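# Seat the juicer's sieve basket on its drive spindle

## Task

Place the sieve basket so that it sits seated on the drive spindle inside the juicer's white bowl ring. At the finish no gripper may be in contact with the basket, and the juicer must be upright with nothing touching it.

## Robot and tools

Robot: two arms, left_arm and right_arm. Each is a six-joint arm ending in a two-finger parallel gripper, and each gripper also carries a wrist camera.

Frames. The scene frame has its origin at table-top height, midway between the nominal arm bases. +x points out over the table, +y points toward the left_arm side and +z points up. Image left and right are not the same as arm names. Calibrated base poses in the scene frame: left_arm at (-0.004, +0.262, 0) m with quat_wxyz (+0.999, 0, 0, -0.032), and right_arm at (+0.003, -0.339, 0) m with quat_wxyz (+1.000, 0, 0, -0.011). Each arm reports its hand pose, velocities, Hand target and wrist-camera pose in its own base frame. The fixed head cameras and the table use the scene frame. On a gripper, the fingers point along its +z axis and open and close along its y axis. end_effector_position is the spot between the finger pads, roughly 1 cm short of the fingertips.

Row layout, shared by both motion tools. A row is one flat list of 16 numbers covering both arms, even when only one arm moves. The first 8 are for left_arm: x, y, z, qw, qx, qy, qz, opening. The next 8 are the same for right_arm. x, y, z form an absolute gripper position in metres, in that arm's base frame. qw..qz form an absolute orientation quaternion, w first. Opening runs from -1 (closed) to +1 (fully open, 0.094 m). To keep an arm where it is, resend the pose and opening from the latest result, and repeat the same quaternion in every row. A 0 in the opening slot is a real command.

execute_actions(actions, cameras). actions is a list of actions. Each action is a table of up to 15 rows, one per 1/30 s control step, and a short table repeats its last row to fill the 15 steps. One action lasts 0.5 s. A target lying more than 0.6 m from the gripper's current position, along any of that gripper's axes, gets the action rejected for both arms. The first action is checked against the latest reported state. Sending an empty list returns the full state and all camera images. cameras takes a list of names, ["all"], or [] for none.

move(target, speed, blend, opening_speed, grip_force, blocking, cameras). target is one 16-number row or a list of up to 15 rows, all absolute poses. The 0.6 m rule does not apply here. Each gripper follows a straight line there with no obstacle avoidance, and a move lasts at most 10 s. speed is in m/s from 0.002 to 4.3, default 0.25, and turning is capped at twice that value in rad/s. Give one number, or one per target. blend, in metres, rounds corners at the intermediate targets. 0 means a full stop at each. opening_speed is the rate of finger travel per second on the -1..1 scale, minimum 0.2. grip_force is the per-pad force cap in newtons, 10 to 50, given once or once per arm. It stays set until changed, and lower values close the fingers slowly. blocking=false returns after about 0.5 s while the move carries on, and a new move replaces it. The result adds a move: line reporting how it ended (done, off_target, moving, held, fault) and any limits involved (paced = pose clipped, held = steps withheld). Keep paths away from an arm's own base, or its shoulder posture may flip.

wait(seconds 0 to 10) lets time pass while the last commands hold. stop() brakes a running move. zoom_image(camera, region=[x0,y0,x1,y1]) enlarges part of the newest image from cam_head_left, cam_head_right, cam_left_wrist or cam_right_wrist. The region is in pixels from the top-left corner, at most 504 by 504. read_manual(section="licences") returns only licence text. finished_scene(scene) takes the current scene's number and ends that scene for good.

Results. Each result gives per-arm end_effector_position and end_effector_quat_wxyz (base frame), Hand target (where the arm is actually being driven, which can fall short of the command), Tool commands, Joint positions (the last entry is the finger opening in metres), Joint velocities (possibly just "within noise"), joint torques (entries 3 and 4 wrap at ±28 N m), grip_measured (same scale as opening, up to about 2.5 mm too wide when empty), grip_effort_nm (motor effort: negative closing, positive opening) and motor temperatures. Cameras are 896x504, and calibration intrinsics and extrinsics are supplied. The two head cameras sit on a stand behind the arms.

Controller behaviour. On each step the commanded orientation is clipped to within 40 degrees of the measured one, and damped IK favours position. Friction and load can leave the hand a few centimetres off target without any contact. Reported poses can also be off by a few centimetres.

Gripping. The fingers track grip_measured toward the commanded value, and squeeze builds once they meet the part. Close slowly on fragile items. To release, command an opening clearly larger than grip_measured.

Avoid: dropping the basket or releasing it while it is still moving; fast or hard contact with the juicer, the table or other fixed items; pressing or squeezing one arm against the other; knocking the juicer over; anything leaving the table. Loose objects may occasionally get a brief push from outside. Holding loads, keeping an arm stretched out, or pushing toward unreachable poses heats the motors. A MOTOR HOT line appears at 85 °C, and at 100 °C that arm drops and faults. Before ending, back the gripper away so it no longer touches the basket and nothing touches the juicer.

Each tool is called after ">>>" in YAML: its name, and indented under it one key for each argument.

## Session

>>> execute_actions:
  actions: []

Scene clock: 0.00 s.
left_arm: end_effector_position=(+0.5948, +0.5834, +0.1853) grip_measured=+1.000 grip_effort_nm=n/a end_effector_quat_wxyz=(-0.387, +0.577, -0.334, -0.637) | right_arm: end_effector_position=(+0.3390, -0.3504, +0.2441) grip_measured=+1.000 grip_effort_nm=n/a end_effector_quat_wxyz=(+0.340, -0.036, +0.940, +0.004)
Joint positions: left_arm=[0.568 2.754 2.469 1.308 -1.442 0.998 0.094] | right_arm=[-1.001 1.385 1.204 -0.997 -0.589 -0.957 0.094]
Joint velocities: within noise
Joint torques (N m): no reading
Motor temperatures (°C): left_arm=[26 33 27 26 25 26 28] | right_arm=[30 31 26 25 29 26 25]
Heat: left arm: hottest shoulder 33 °C; right arm: hottest shoulder 31 °C.
Hand target: left_arm +0.5953, +0.5837, +0.1941; -0.394, +0.581, -0.326, -0.633 | right_arm +0.3433, -0.3572, +0.2589; +0.348, -0.041, +0.936, -0.009
Tool commands: left_gripper/opening=+1.0 right_gripper/opening=+1.0

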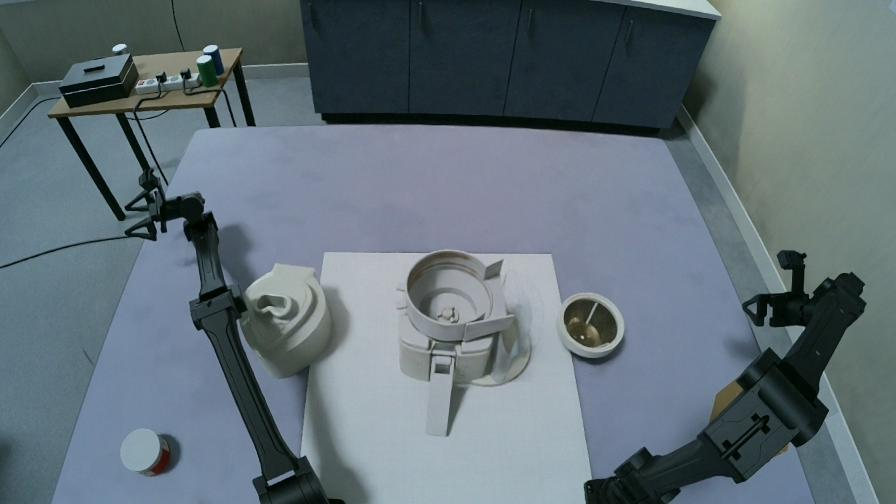

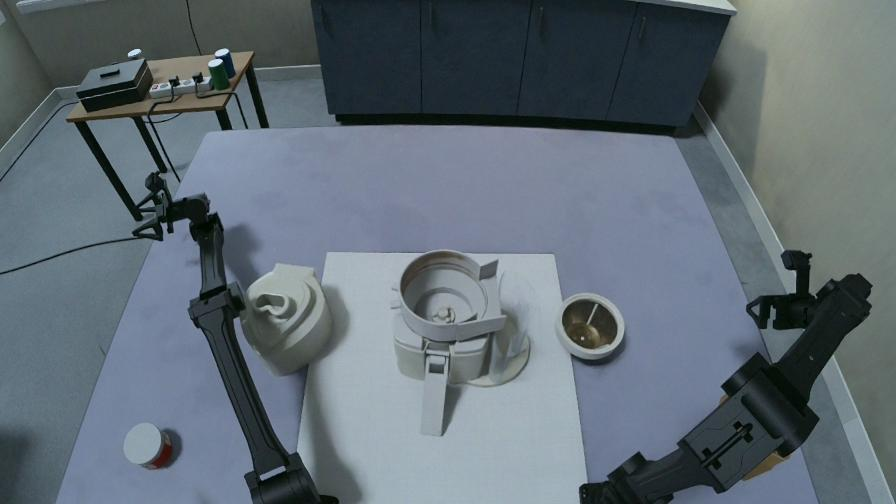

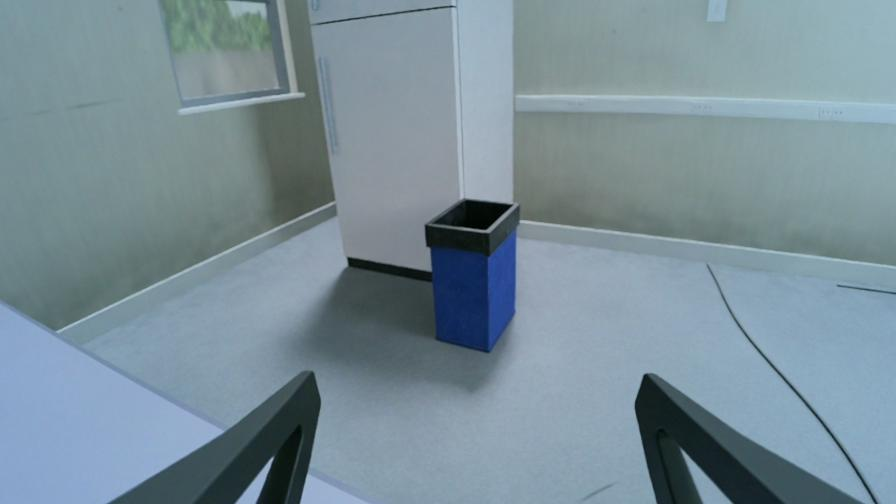

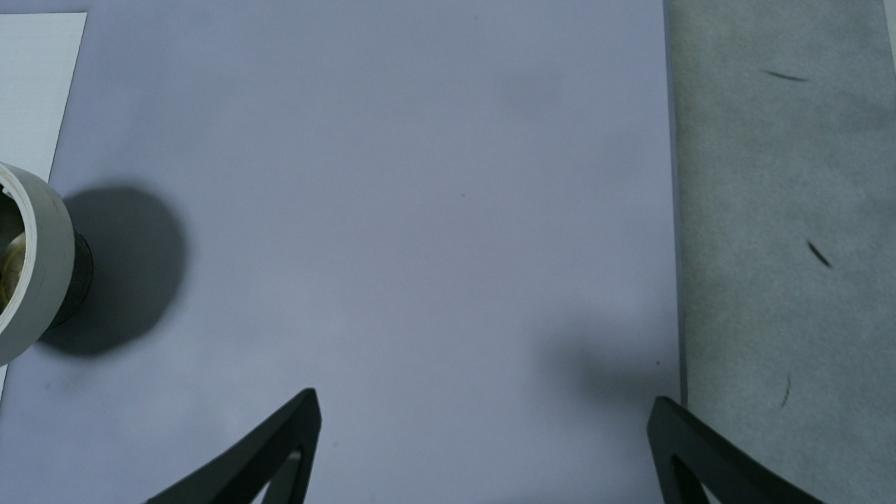

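>>> zoom_image:
  camera: "cam_head_right"
  region: [370, 230, 650, 450]

>>> zoom_image:
  camera: "cam_head_left"
  region: [370, 230, 650, 450]

Scaled by 1.800 from the camera's 896x504 image, which has a finer 1280x720 frame.

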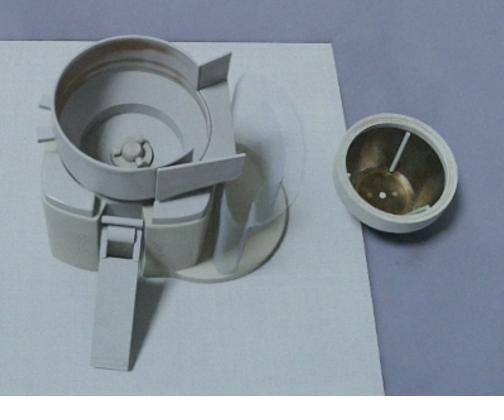

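Scaled by 1.800 from the camera's 896x504 image, which has a finer 1280x720 frame.

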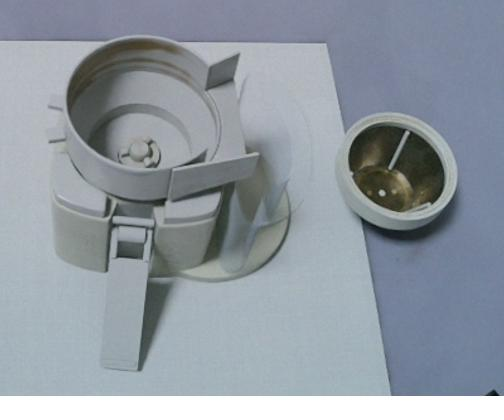

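>>> move:
  target: [0.5953,0.5837,0.1941,-0.394,0.581,-0.326,-0.633,1,0.30,0.03,0.27,0.342,0,0.940,0,1]
  speed: 0.3
  cameras: ["cam_right_wrist","cam_head_right"]

Scene clock: 36.70 s.
left_arm: end_effector_position=(+0.5948, +0.5834, +0.1853) grip_measured=+1.000 grip_effort_nm=0.02 end_effector_quat_wxyz=(-0.387, +0.577, -0.334, -0.637) | right_arm: end_effector_position=(+0.3021, +0.0270, +0.2755) grip_measured=+1.000 grip_effort_nm=0.00 end_effector_quat_wxyz=(+0.352, +0.000, +0.936, -0.002)
Joint positions: left_arm=[0.568 2.754 2.469 1.308 -1.442 0.998 0.094] | right_arm=[0.148 0.652 0.778 -0.983 0.1 0.11 0.094]
Joint torques (N m): left_arm=[1.96 -27.75 11.23 0.58 0.56 -0.1] | right_arm=[0.44 0.15 10.62 1.5 0.18 0.09]
Motor temperatures (°C): left_arm=[26 37 35 26 26 26 28] | right_arm=[30 31 34 24 29 25 25]
Heat: left arm: hottest shoulder 37 °C; right arm: hottest elbow 34 °C.
Hand target: left_arm +0.5951, +0.5837, +0.1940; -0.394, +0.581, -0.326, -0.633 | right_arm +0.3000, +0.0299, +0.2702; +0.342, +0.000, +0.940, +0.000
Off the commanded pose: left_arm 0.009 m, 1 deg | right_arm 0.007 m, 1 deg.
move: done
camera_calibration:
cam_right_wrist: T_world_to_cam=[[0.028312, -0.99895, -0.0360169, 0.0396843], [-0.973529, -0.0193804, -0.227741, 0.40679], [0.226804, 0.0415112, -0.973055, 0.315159], [0, 0, 0, 1]] pos_world=[0.323419, 0.0344437, 0.400739]
Images, in order (width x height): cam_head_right 896x504, cam_right_wrist 896x504.

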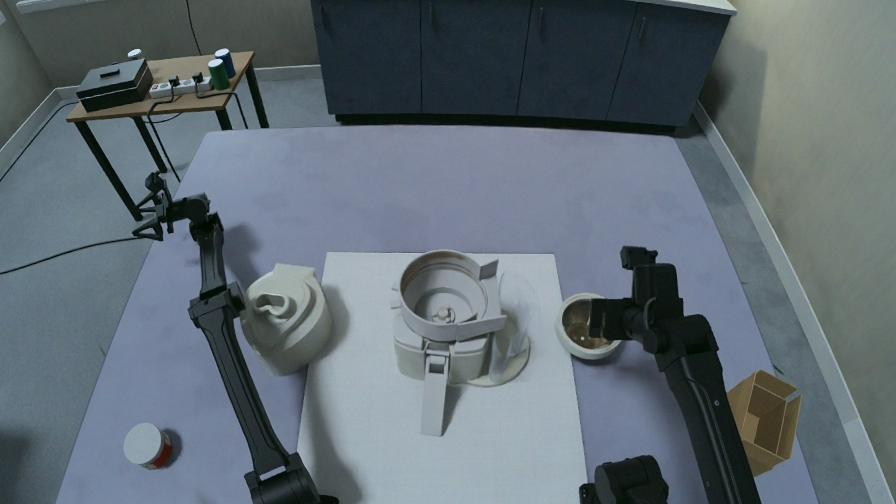

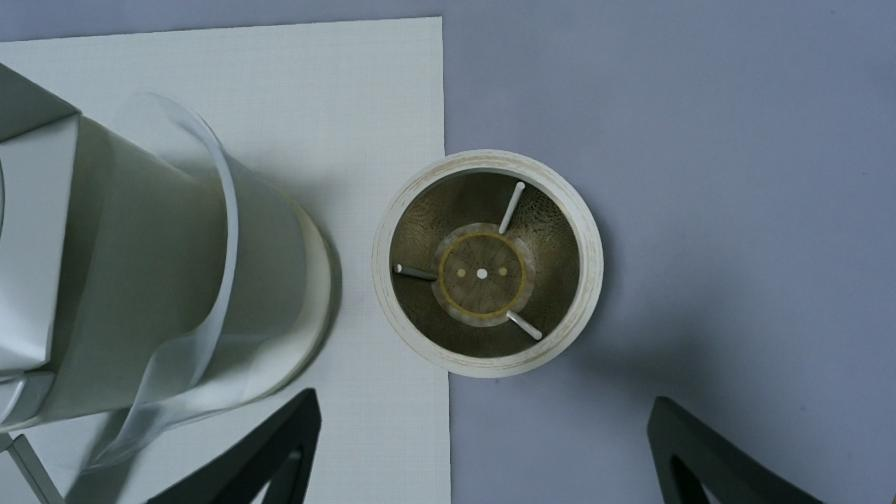

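>>> move:
  target: [0.5953,0.5837,0.1941,-0.394,0.581,-0.326,-0.633,1,0.28,0.345,0.40,0.342,0,0.940,0,1]
  speed: 0.35
  cameras: ["cam_right_wrist","cam_head_right"]

>>> zoom_image:
  camera: "cam_right_wrist"
  region: [248, 50, 648, 400]

Scene clock: 50.70 s.
left_arm: end_effector_position=(+0.5948, +0.5834, +0.1853) grip_measured=+1.000 grip_effort_nm=0.02 end_effector_quat_wxyz=(-0.387, +0.577, -0.334, -0.637) | right_arm: end_effector_position=(+0.2761, +0.3347, +0.3726) grip_measured=+1.000 grip_effort_nm=0.00 end_effector_quat_wxyz=(+0.331, -0.012, +0.943, -0.022)
Joint positions: left_arm=[0.568 2.754 2.469 1.308 -1.442 0.998 0.094] | right_arm=[1.115 1.287 1.46 -1.44 0.613 0.992 0.094]
Joint torques (N m): left_arm=[2.49 -27.75 11.21 0.55 0.57 -0.14] | right_arm=[-0.67 -7.06 15.91 0.77 0.59 0.1]
Heat: left arm: hottest shoulder 38 °C; right arm: hottest elbow 36 °C.
Hand target: left_arm +0.5951, +0.5837, +0.1940; -0.394, +0.581, -0.326, -0.633 | right_arm +0.2792, +0.3437, +0.3995; +0.342, +0.000, +0.940, +0.001
Off the commanded pose: left_arm 0.009 m, 1 deg | right_arm 0.030 m, 3 deg.
move: off_target (right_arm)
camera_calibration:
cam_right_wrist: T_world_to_cam=[[0.0360862, -0.999307, 0.00915415, 0.332521], [-0.982576, -0.0371503, -0.18211, 0.401014], [0.182324, -0.002423, -0.983236, 0.433499], [0, 0, 0, 1]] pos_world=[0.30299, 0.348239, 0.496216]
Images, in order (width x height): cam_head_right 896x504, cam_right_wrist 896x504.

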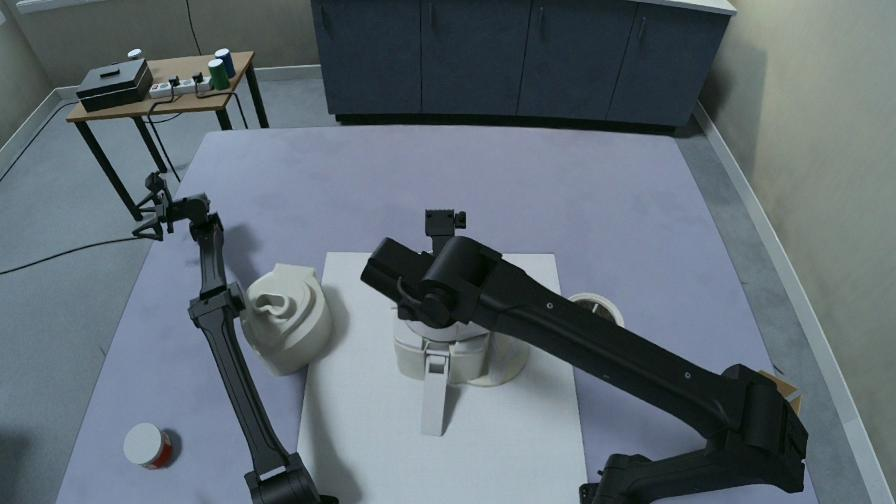

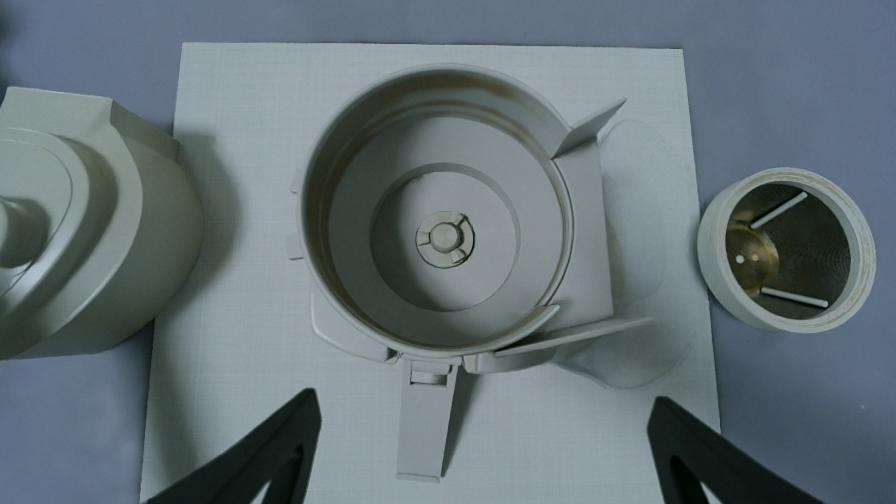

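Scaled by 1.260 from the camera's 896x504 image, which has a finer 1280x720 frame.

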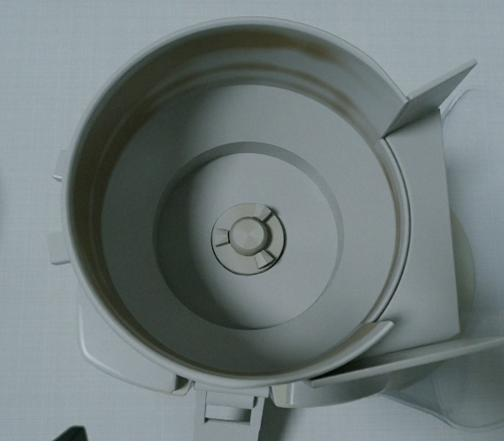

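>>> move:
  target: [0.5953,0.5837,0.1941,-0.394,0.581,-0.326,-0.633,1,0.40,0.30,0.40,0.342,0,0.940,0,1]
  speed: 0.35
  cameras: ["cam_right_wrist"]

>>> zoom_image:
  camera: "cam_right_wrist"
  region: [248, 150, 648, 500]

Scene clock: 66.33 s.
left_arm: end_effector_position=(+0.5948, +0.5834, +0.1853) grip_measured=+1.000 grip_effort_nm=0.02 end_effector_quat_wxyz=(-0.387, +0.577, -0.334, -0.637) | right_arm: end_effector_position=(+0.3880, +0.2873, +0.3652) grip_measured=+1.000 grip_effort_nm=0.00 end_effector_quat_wxyz=(+0.315, -0.005, +0.949, -0.028)
Joint positions: left_arm=[0.568 2.754 2.469 1.308 -1.442 0.998 0.094] | right_arm=[0.808 1.339 1.488 -1.28 0.486 0.687 0.094]
Joint torques (N m): left_arm=[2.14 -27.22 11.19 0.57 0.62 -0.09] | right_arm=[-0.62 -8.82 16.4 2.28 0.26 -0.16]
Heat: left arm: hottest shoulder 40 °C; right arm: hottest elbow 37 °C.
Hand target: left_arm +0.5951, +0.5837, +0.1940; -0.394, +0.581, -0.326, -0.633 | right_arm +0.3980, +0.2981, +0.3997; +0.342, +0.000, +0.940, +0.000
Off the commanded pose: left_arm 0.009 m, 1 deg | right_arm 0.039 m, 5 deg.
move: off_target (right_arm)
camera_calibration:
cam_right_wrist: T_world_to_cam=[[0.0169954, -0.999738, 0.0153021, 0.286476], [-0.988621, -0.0190903, -0.149212, 0.492961], [0.149465, -0.0125921, -0.988687, 0.423403], [0, 0, 0, 1]] pos_world=[0.419198, 0.301144, 0.487785]
Images, in order (width x height): cam_right_wrist 896x504.

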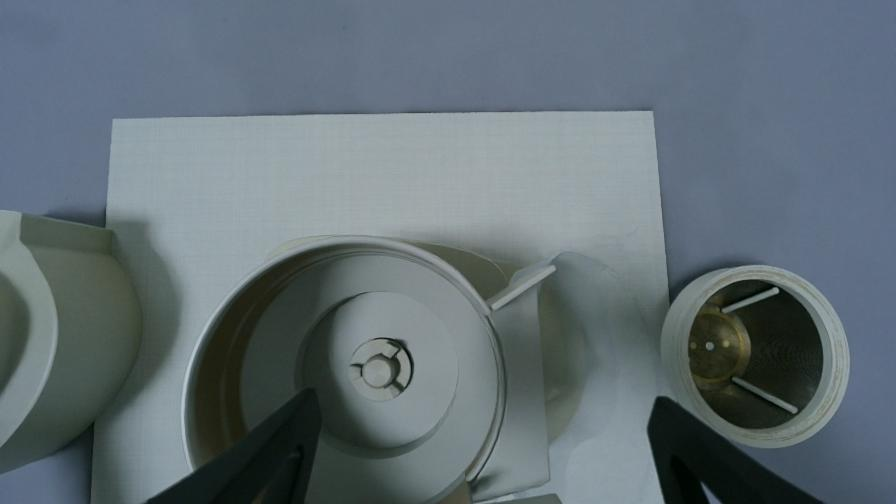

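Scaled by 1.260 from the camera's 896x504 image, which has a finer 1280x720 frame.

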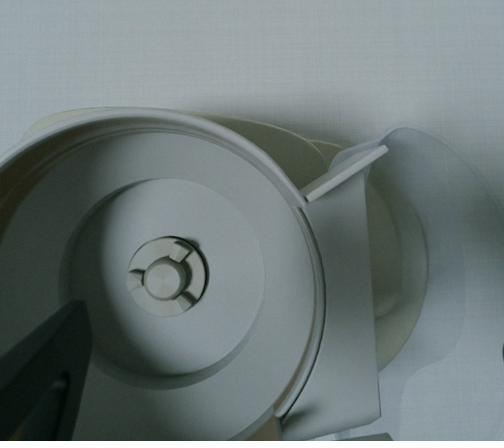

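>>> move:
  target:
    - [0.5953,0.5837,0.1941,-0.394,0.581,-0.326,-0.633,1,0.39,0.10,0.35,0.259,0,0.966,0,1]
    - [0.5953,0.5837,0.1941,-0.394,0.581,-0.326,-0.633,1,0.388,-0.057,0.17,0.1736,0,0.985,0,0]
  speed: 0.3
  blend: 0.04
  cameras: ["cam_right_wrist","cam_head_right"]

Scene clock: 90.17 s.
left_arm: end_effector_position=(+0.5948, +0.5834, +0.1853) grip_measured=+1.000 grip_effort_nm=0.02 end_effector_quat_wxyz=(-0.387, +0.577, -0.334, -0.637) | right_arm: end_effector_position=(+0.3863, -0.0536, +0.1718) grip_measured=+0.002 grip_effort_nm=-0.08 end_effector_quat_wxyz=(+0.168, +0.002, +0.986, +0.001)
Joint positions: left_arm=[0.568 2.754 2.469 1.308 -1.442 0.998 0.094] | right_arm=[-0.161 1.18 0.913 -0.971 -0.055 -0.148 0.047]
Joint torques (N m): left_arm=[1.2 -27.11 11.22 0.51 0.62 -0.13] | right_arm=[-1.03 -6.59 9.17 2.09 -0.11 -0.19]
Motor temperatures (°C): left_arm=[26 43 39 26 26 26 28] | right_arm=[29 31 40 24 29 25 25]
Heat: left arm: hottest shoulder 43 °C; right arm: hottest elbow 40 °C.
Hand target: left_arm +0.5951, +0.5837, +0.1940; -0.394, +0.581, -0.326, -0.633 | right_arm +0.3879, -0.0569, +0.1700; +0.173, +0.000, +0.985, +0.000
Off the commanded pose: left_arm 0.009 m, 1 deg | right_arm 0.004 m, 1 deg.
move: done
camera_calibration:
cam_right_wrist: T_world_to_cam=[[0.00936649, -0.998675, -0.0506111, -0.0370747], [-0.988314, -0.0169463, 0.151484, 0.404247], [-0.152141, 0.0486008, -0.987163, 0.347664], [0, 0, 0, 1]] pos_world=[0.452764, -0.0470718, 0.280088]
Images, in order (width x height): cam_head_right 896x504, cam_right_wrist 896x504.

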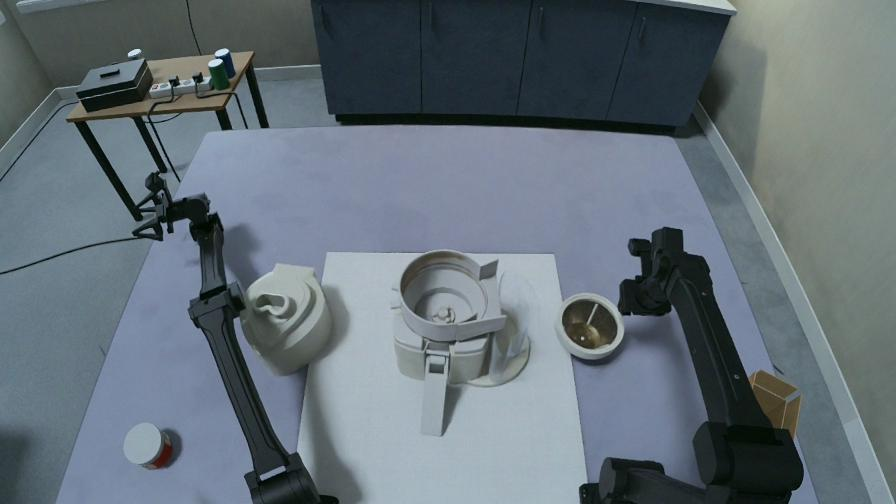

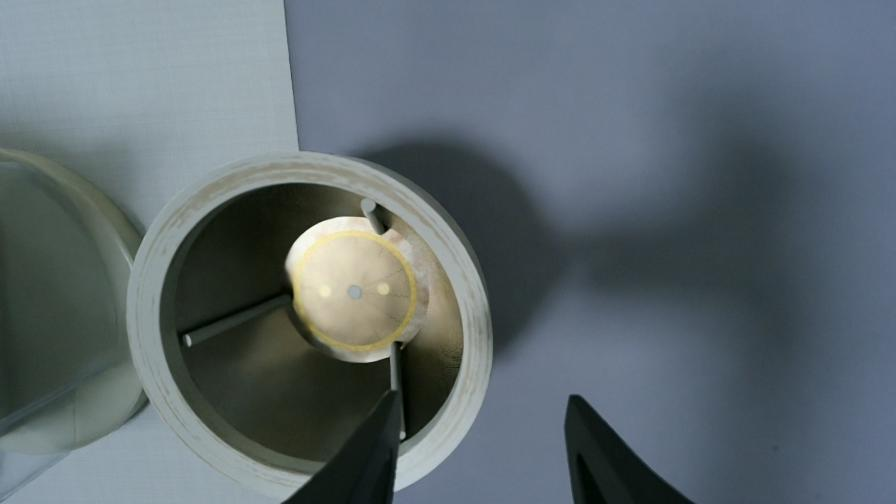

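>>> move:
  target: [0.5953,0.5837,0.1941,-0.394,0.581,-0.326,-0.633,1,0.388,-0.053,0.082,0.1736,0,0.985,0,0]
  speed: 0.12
  cameras: ["cam_right_wrist","cam_head_right"]

>>> zoom_image:
  camera: "cam_head_right"
  region: [500, 240, 700, 400]

Scene clock: 105.57 s.
left_arm: end_effector_position=(+0.5948, +0.5834, +0.1853) grip_measured=+1.000 grip_effort_nm=0.02 end_effector_quat_wxyz=(-0.387, +0.577, -0.334, -0.637) | right_arm: end_effector_position=(+0.3881, -0.0539, +0.0869) grip_measured=+0.002 grip_effort_nm=-0.08 end_effector_quat_wxyz=(+0.172, +0.002, +0.985, +0.001)
Joint positions: left_arm=[0.568 2.754 2.469 1.308 -1.442 0.998 0.094] | right_arm=[-0.161 1.281 0.753 -0.7 -0.055 -0.148 0.047]
Joint torques (N m): left_arm=[1.38 -27.4 11.37 0.92 0.6 -0.11] | right_arm=[-0.5 -6.42 7.87 2.26 0.02 -0.06]
Heat: left arm: hottest shoulder 44 °C; right arm: hottest elbow 41 °C.
Hand target: left_arm +0.5951, +0.5837, +0.1940; -0.394, +0.581, -0.326, -0.633 | right_arm +0.3880, -0.0530, +0.0821; +0.174, +0.000, +0.985, +0.000
Off the commanded pose: left_arm 0.009 m, 1 deg | right_arm 0.005 m, 0 deg.
move: done
camera_calibration:
cam_right_wrist: T_world_to_cam=[[0.00981537, -0.998745, -0.0491139, -0.0419466], [-0.989583, -0.0167569, 0.142988, 0.420136], [-0.143632, 0.0471988, -0.988505, 0.260928], [0, 0, 0, 1]] pos_world=[0.453649, -0.0471693, 0.195794]
Images, in order (width x height): cam_head_right 896x504, cam_right_wrist 896x504.

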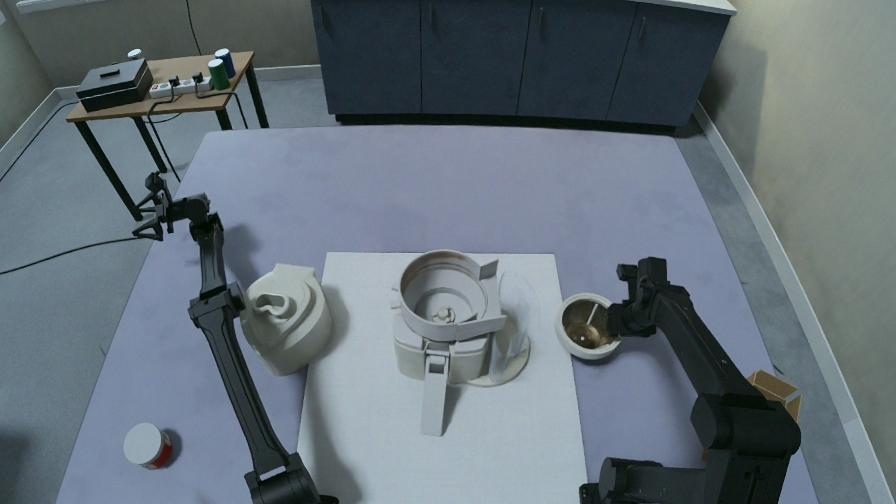

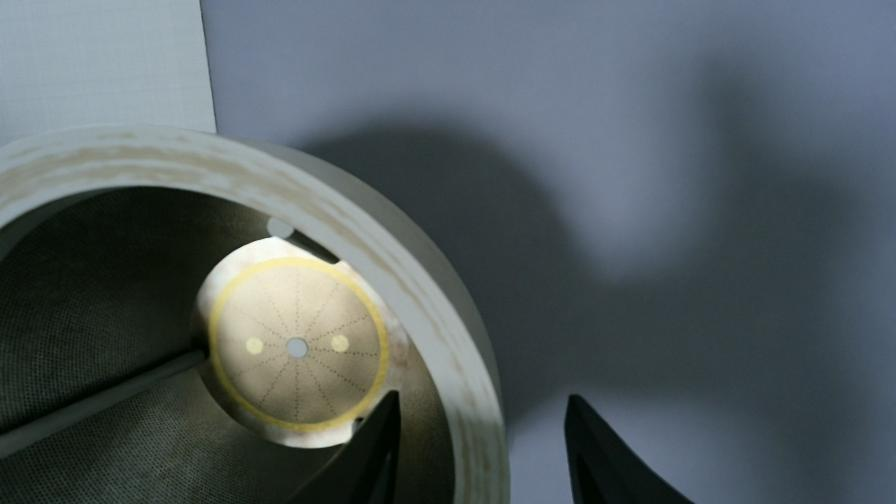

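Scaled by 2.520 from the camera's 896x504 image, which has a finer 1280x720 frame.

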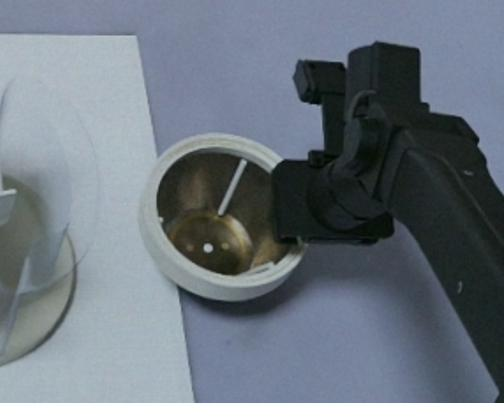

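>>> move:
  target:
    - [0.5953,0.5837,0.1941,-0.394,0.581,-0.326,-0.633,1,0.388,-0.052,0.066,0.1736,0,0.985,0,0]
    - [0.5953,0.5837,0.1941,-0.394,0.581,-0.326,-0.633,1,0.388,-0.052,0.066,0.1736,0,0.985,0,-1]
  speed: 0.08
  grip_force: 20
  opening_speed: 0.4
  cameras: ["cam_right_wrist"]

Scene clock: 113.87 s.
left_arm: end_effector_position=(+0.5948, +0.5834, +0.1853) grip_measured=+1.000 grip_effort_nm=0.02 end_effector_quat_wxyz=(-0.387, +0.577, -0.334, -0.637) | right_arm: end_effector_position=(+0.3894, -0.0534, +0.0721) grip_measured=-0.541 grip_effort_nm=-0.47 end_effector_quat_wxyz=(+0.175, +0.001, +0.985, +0.002)
Joint positions: left_arm=[0.568 2.754 2.469 1.308 -1.442 0.998 0.094] | right_arm=[-0.161 1.307 0.729 -0.645 -0.06 -0.148 0.022]
Joint torques (N m): left_arm=[2.32 -27.46 11.19 0.53 0.63 -0.15] | right_arm=[-0.03 -6.12 7.54 2.09 0.24 -0.08]
Heat: left arm: hottest shoulder 44 °C; right arm: hottest elbow 40 °C.
Hand target: left_arm +0.5951, +0.5837, +0.1940; -0.394, +0.581, -0.326, -0.633 | right_arm +0.3879, -0.0520, +0.0661; +0.173, +0.000, +0.985, +0.000
Off the commanded pose: left_arm 0.009 m, 1 deg | right_arm 0.006 m, 0 deg.
grip_force (N): 20, 20
move: done
camera_calibration:
cam_right_wrist: T_world_to_cam=[[0.0114908, -0.998577, -0.0520816, -0.0425845], [-0.990389, -0.0185451, 0.137061, 0.424249], [-0.137832, 0.0500061, -0.989192, 0.244313], [0, 0, 0, 1]] pos_world=[0.454335, -0.0468733, 0.181307]
Images, in order (width x height): cam_right_wrist 896x504.

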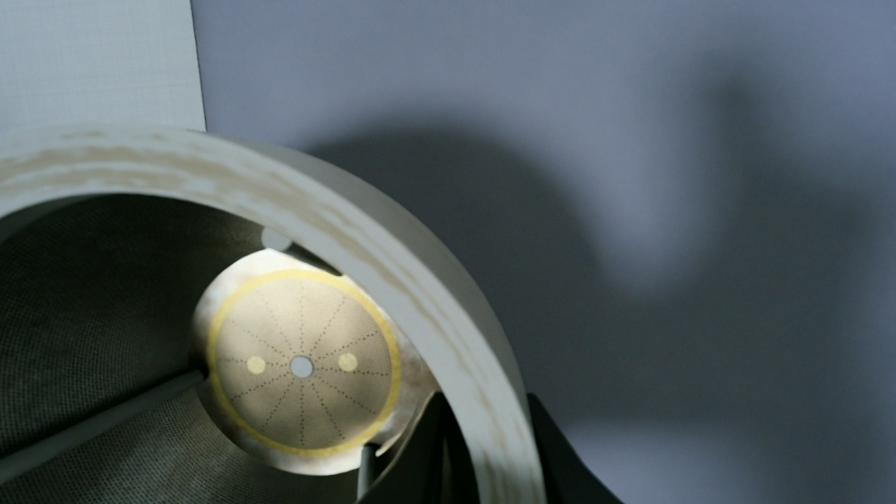

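>>> move:
  target: [0.5953,0.5837,0.1941,-0.394,0.581,-0.326,-0.633,1,0.388,-0.052,0.066,0.1736,0,0.985,0,-1]
  grip_force: 40
  cameras: ["cam_right_wrist"]

>>> move:
  target: [0.5953,0.5837,0.1941,-0.394,0.581,-0.326,-0.633,1,0.388,-0.052,0.13,0.1736,0,0.985,0,-1]
  speed: 0.1
  cameras: ["cam_right_wrist","cam_head_right"]

>>> zoom_image:
  camera: "cam_head_right"
  region: [500, 200, 700, 400]

Scene clock: 121.07 s.
left_arm: end_effector_position=(+0.5948, +0.5834, +0.1853) grip_measured=+1.000 grip_effort_nm=0.02 end_effector_quat_wxyz=(-0.387, +0.577, -0.334, -0.637) | right_arm: end_effector_position=(+0.3903, -0.0519, +0.0743) grip_measured=-0.575 grip_effort_nm=-0.84 end_effector_quat_wxyz=(+0.179, +0.003, +0.984, +0.007)
Joint positions: left_arm=[0.568 2.754 2.469 1.308 -1.442 0.998 0.094] | right_arm=[-0.161 1.302 0.729 -0.643 -0.069 -0.143 0.02]
Joint torques (N m): left_arm=[1.44 -27.81 11.36 0.5 0.63 -0.11] | right_arm=[0.03 -6.07 7.64 2.03 0.6 -0.11]
Heat: left arm: hottest shoulder 45 °C; right arm: hottest elbow 39 °C.
Hand target: left_arm +0.5951, +0.5837, +0.1940; -0.394, +0.581, -0.326, -0.633 | right_arm +0.3878, -0.0520, +0.0662; +0.174, +0.000, +0.985, +0.000
Off the commanded pose: left_arm 0.009 m, 1 deg | right_arm 0.009 m, 1 deg.
grip_force (N): 40, 40
move: done
camera_calibration:
cam_right_wrist: T_world_to_cam=[[0.0104884, -0.998078, -0.0610775, -0.0399206], [-0.991494, -0.0183048, 0.12886, 0.42588], [-0.12973, 0.0592065, -0.98978, 0.243946], [0, 0, 0, 1]] pos_world=[0.454324, -0.0464914, 0.184136]
Images, in order (width x height): cam_right_wrist 896x504.

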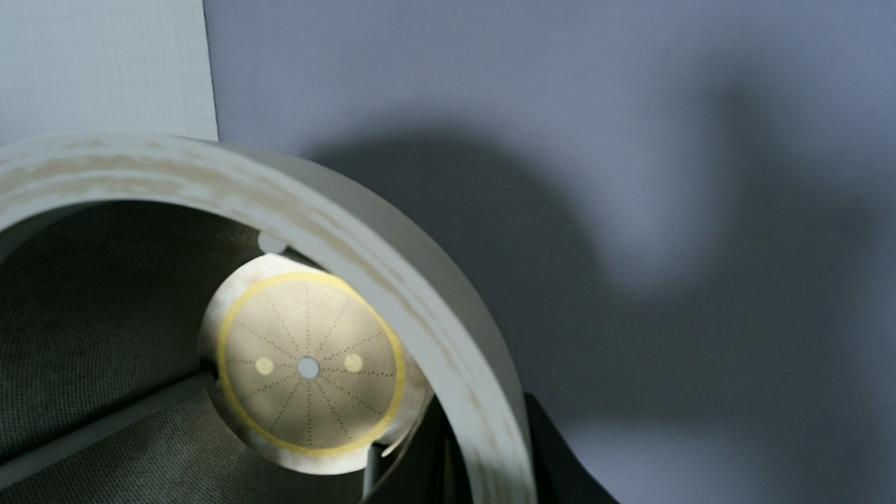

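Scene clock: 122.37 s.
left_arm: end_effector_position=(+0.5948, +0.5834, +0.1853) grip_measured=+1.000 grip_effort_nm=0.02 end_effector_quat_wxyz=(-0.387, +0.577, -0.334, -0.637) | right_arm: end_effector_position=(+0.3585, -0.0496, +0.0931) grip_measured=-0.633 grip_effort_nm=-0.84 end_effector_quat_wxyz=(+0.134, +0.006, +0.991, +0.006)
Joint positions: left_arm=[0.568 2.754 2.469 1.308 -1.442 0.998 0.094] | right_arm=[-0.161 1.23 0.746 -0.823 -0.052 -0.143 0.017]
Joint torques (N m): left_arm=[2.67 -26.7 11.26 0.68 0.59 -0.11] | right_arm=[0.15 -7.3 14.98 0.8 -0.08 -0.07]
Heat: left arm: hottest shoulder 45 °C; right arm: hottest elbow 40 °C.
Hand target: left_arm +0.5951, +0.5837, +0.1940; -0.394, +0.581, -0.326, -0.633 | right_arm +0.3857, -0.0517, +0.1303; +0.174, +0.000, +0.985, +0.000
Off the commanded pose: left_arm 0.009 m, 1 deg | right_arm 0.047 m, 5 deg.
grip_force (N): 40, 40
move: off_target (right_arm)
camera_calibration:
cam_right_wrist: T_world_to_cam=[[-0.000471797, -0.998152, -0.0607691, -0.0322667], [-0.975526, -0.0129027, 0.219505, 0.378103], [-0.219884, 0.0593854, -0.973717, 0.289086], [0, 0, 0, 1]] pos_world=[0.4324, -0.0444959, 0.196531]
Images, in order (width x height): cam_head_right 896x504, cam_right_wrist 896x504.

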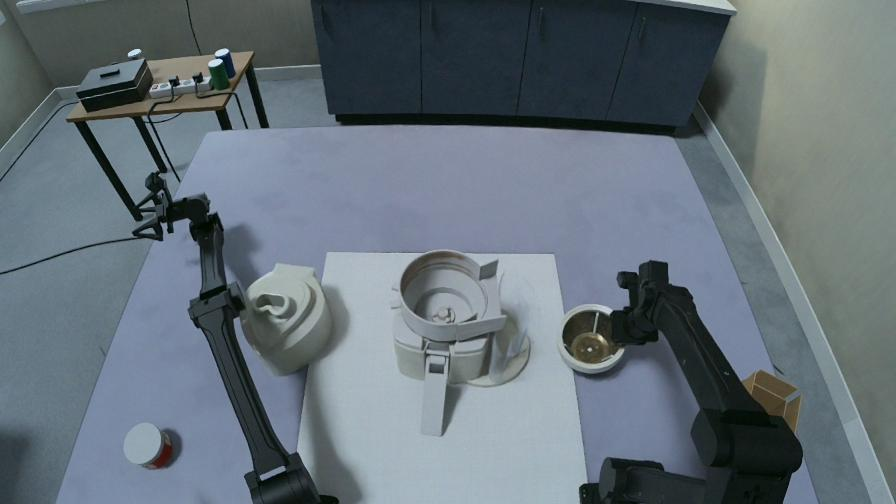

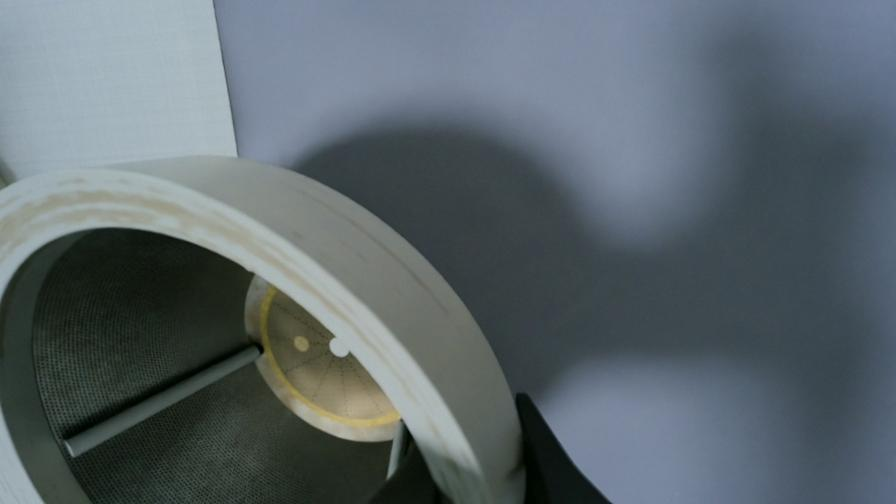

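Scaled by 2.520 from the camera's 896x504 image, which has a finer 1280x720 frame.

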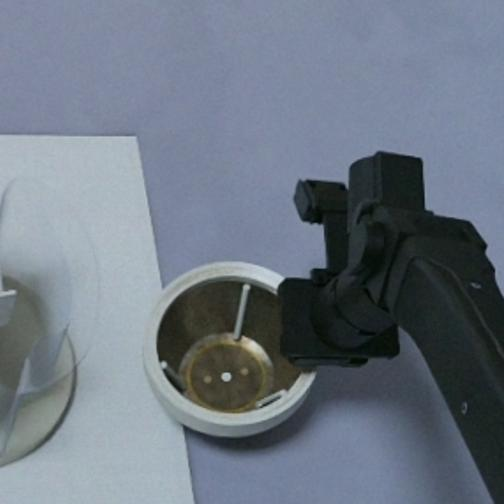

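>>> move:
  target: [0.5953,0.5837,0.1941,-0.394,0.581,-0.326,-0.633,1,0.388,-0.052,0.2,0.1736,0,0.985,0,-1]
  speed: 0.1
  cameras: ["cam_right_wrist","cam_head_right"]

>>> zoom_image:
  camera: "cam_head_right"
  region: [500, 200, 700, 400]

Scene clock: 128.70 s.
left_arm: end_effector_position=(+0.5948, +0.5834, +0.1853) grip_measured=+1.000 grip_effort_nm=0.02 end_effector_quat_wxyz=(-0.387, +0.577, -0.334, -0.637) | right_arm: end_effector_position=(+0.3632, -0.0504, +0.1600) grip_measured=-0.633 grip_effort_nm=-0.84 end_effector_quat_wxyz=(+0.133, +0.006, +0.991, +0.006)
Joint positions: left_arm=[0.568 2.754 2.469 1.308 -1.442 0.998 0.094] | right_arm=[-0.161 1.167 0.885 -1.027 -0.052 -0.143 0.017]
Joint torques (N m): left_arm=[1.55 -27.34 11.28 0.66 0.59 -0.12] | right_arm=[-0.21 -6.89 16.1 0.76 -0.05 -0.09]
Heat: left arm: hottest shoulder 45 °C; right arm: hottest elbow 42 °C.
Hand target: left_arm +0.5951, +0.5837, +0.1940; -0.394, +0.581, -0.326, -0.633 | right_arm +0.3856, -0.0517, +0.1998; +0.174, +0.000, +0.985, +0.000
Off the commanded pose: left_arm 0.009 m, 1 deg | right_arm 0.047 m, 5 deg.
grip_force (N): 40, 40
move: off_target (right_arm)
camera_calibration:
cam_right_wrist: T_world_to_cam=[[-0.000585486, -0.99814, -0.0609655, -0.028902], [-0.975275, -0.012903, 0.220616, 0.367713], [-0.220992, 0.0595874, -0.973454, 0.355657], [0, 0, 0, 1]] pos_world=[0.437202, -0.0452963, 0.26333]
Images, in order (width x height): cam_head_right 896x504, cam_right_wrist 896x504.

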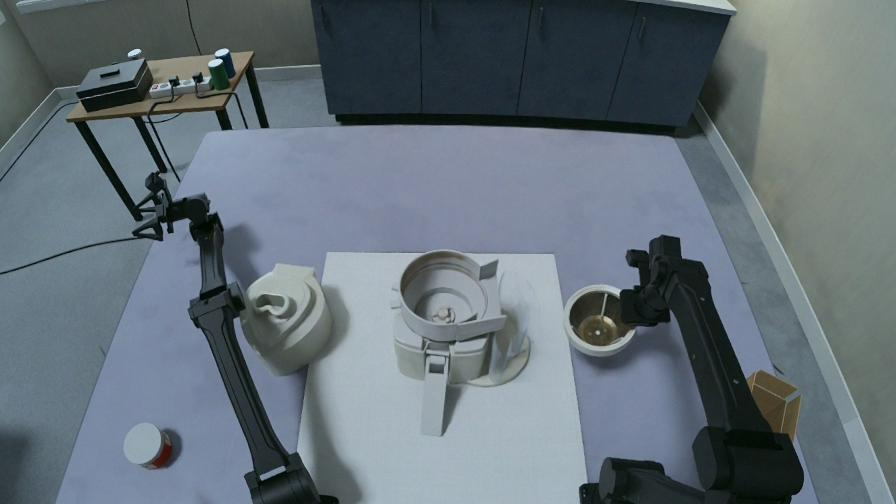

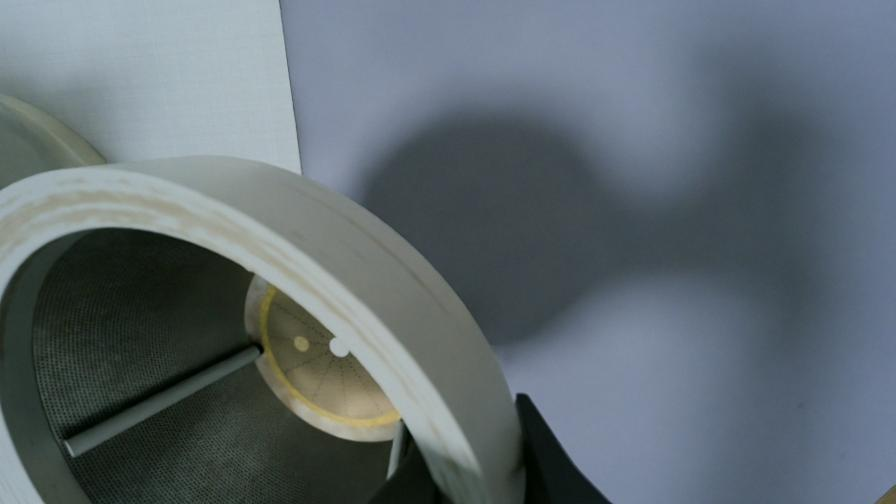

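Scaled by 2.520 from the camera's 896x504 image, which has a finer 1280x720 frame.

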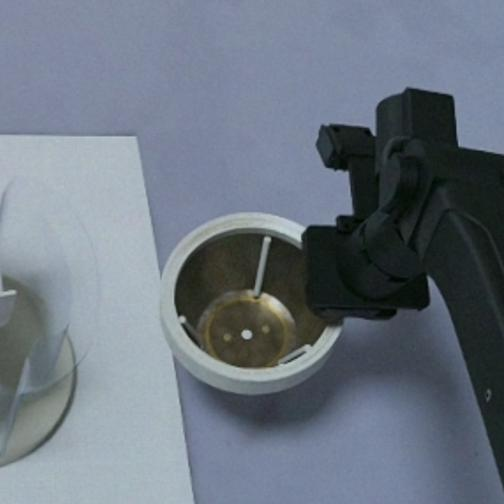

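>>> move:
  target:
    - [0.5953,0.5837,0.1941,-0.394,0.581,-0.326,-0.633,1,0.395,-0.03,0.33,0.1732,0.0121,0.9826,0.0687,-1]
    - [0.5953,0.5837,0.1941,-0.394,0.581,-0.326,-0.633,1,0.40,0.18,0.37,0.1732,0.0121,0.9826,0.0687,-1]
  speed: 0.15
  blend: 0.05
  cameras: ["cam_right_wrist","cam_head_right","cam_head_left"]

>>> zoom_image:
  camera: "cam_head_right"
  region: [370, 150, 670, 400]

Scene clock: 152.23 s.
left_arm: end_effector_position=(+0.5948, +0.5834, +0.1853) grip_measured=+1.000 grip_effort_nm=0.02 end_effector_quat_wxyz=(-0.387, +0.577, -0.334, -0.637) | right_arm: end_effector_position=(+0.3881, +0.1713, +0.3306) grip_measured=-0.633 grip_effort_nm=-0.84 end_effector_quat_wxyz=(+0.140, +0.007, +0.989, +0.052)
Joint positions: left_arm=[0.568 2.754 2.469 1.308 -1.442 0.998 0.094] | right_arm=[0.426 1.267 1.413 -1.418 0.024 0.438 0.017]
Joint torques (N m): left_arm=[1.9 -26.29 11.15 0.7 0.62 -0.13] | right_arm=[-0.09 -7.94 17.32 0.88 0.04 0.08]
Motor temperatures (°C): left_arm=[26 47 41 26 26 26 28] | right_arm=[29 32 50 24 28 25 26]
Heat: left arm: hottest shoulder 47 °C; right arm: hottest elbow 50 °C.
Hand target: left_arm +0.5951, +0.5837, +0.1940; -0.394, +0.581, -0.326, -0.633 | right_arm +0.3975, +0.1788, +0.3694; +0.174, +0.012, +0.982, +0.070
Off the commanded pose: left_arm 0.009 m, 1 deg | right_arm 0.042 m, 4 deg.
grip_force (N): 40, 40
move: off_target (right_arm)
camera_calibration:
cam_right_wrist: T_world_to_cam=[[0.0098532, -0.988388, -0.151631, 0.227028], [-0.97804, -0.0410961, 0.204325, 0.368537], [-0.208184, 0.146288, -0.967088, 0.492114], [0, 0, 0, 1]] pos_world=[0.460657, 0.167547, 0.435041]
Images, in order (width x height): cam_head_left 896x504, cam_head_right 896x504, cam_right_wrist 896x504.

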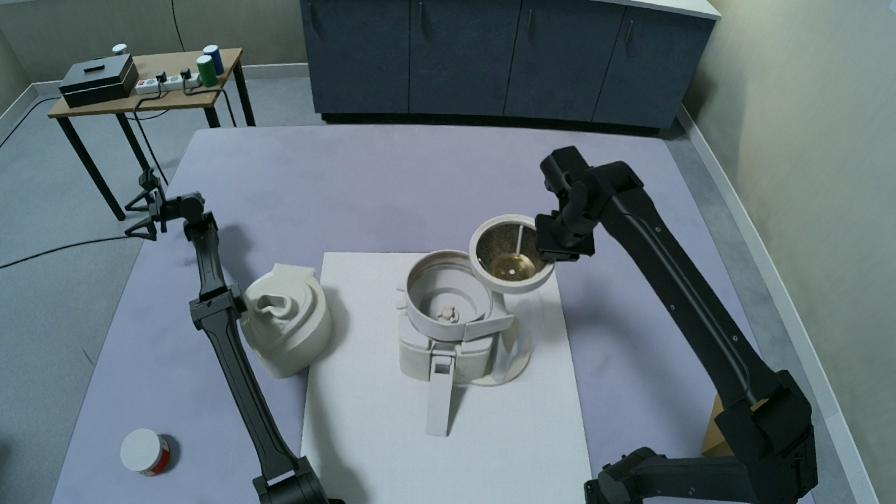

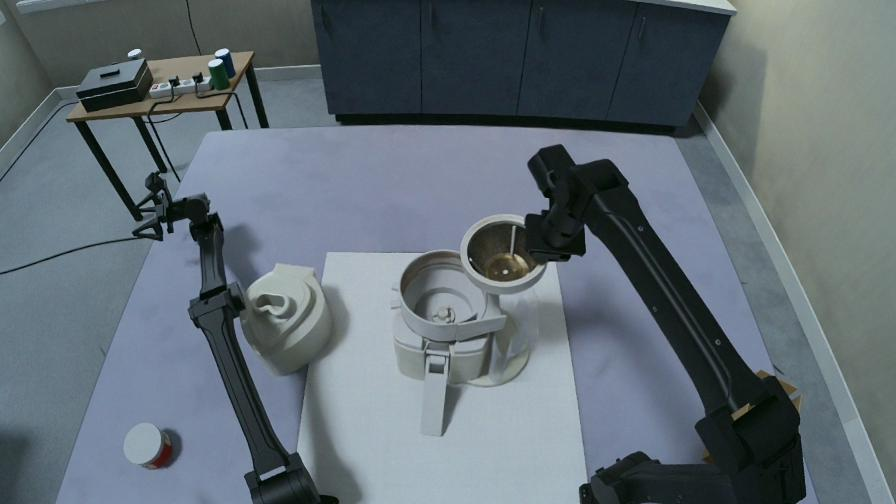

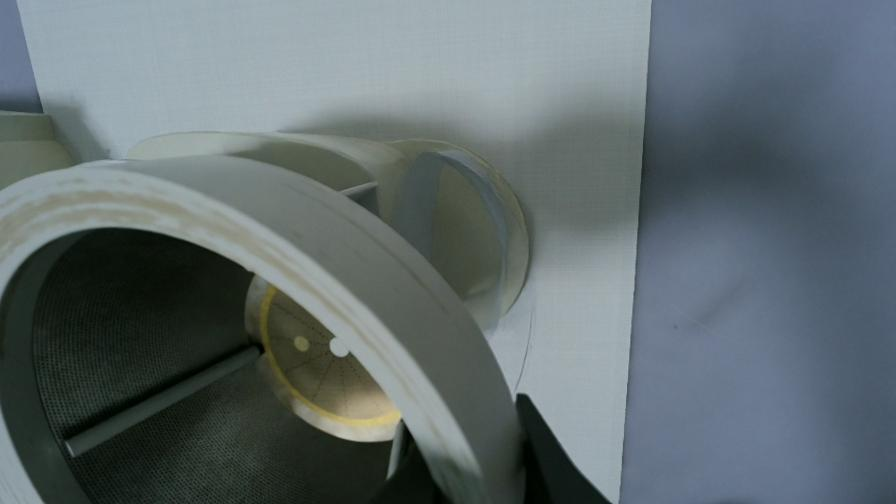

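Scaled by 1.680 from the camera's 896x504 image, which has a finer 1280x720 frame.

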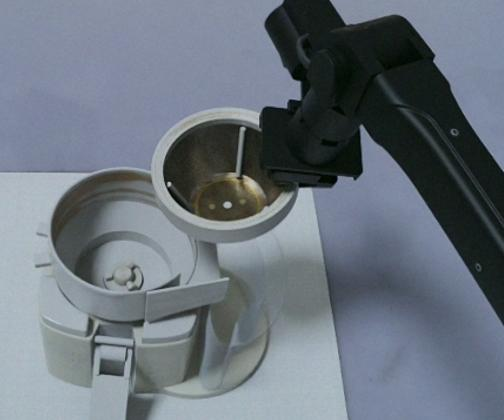

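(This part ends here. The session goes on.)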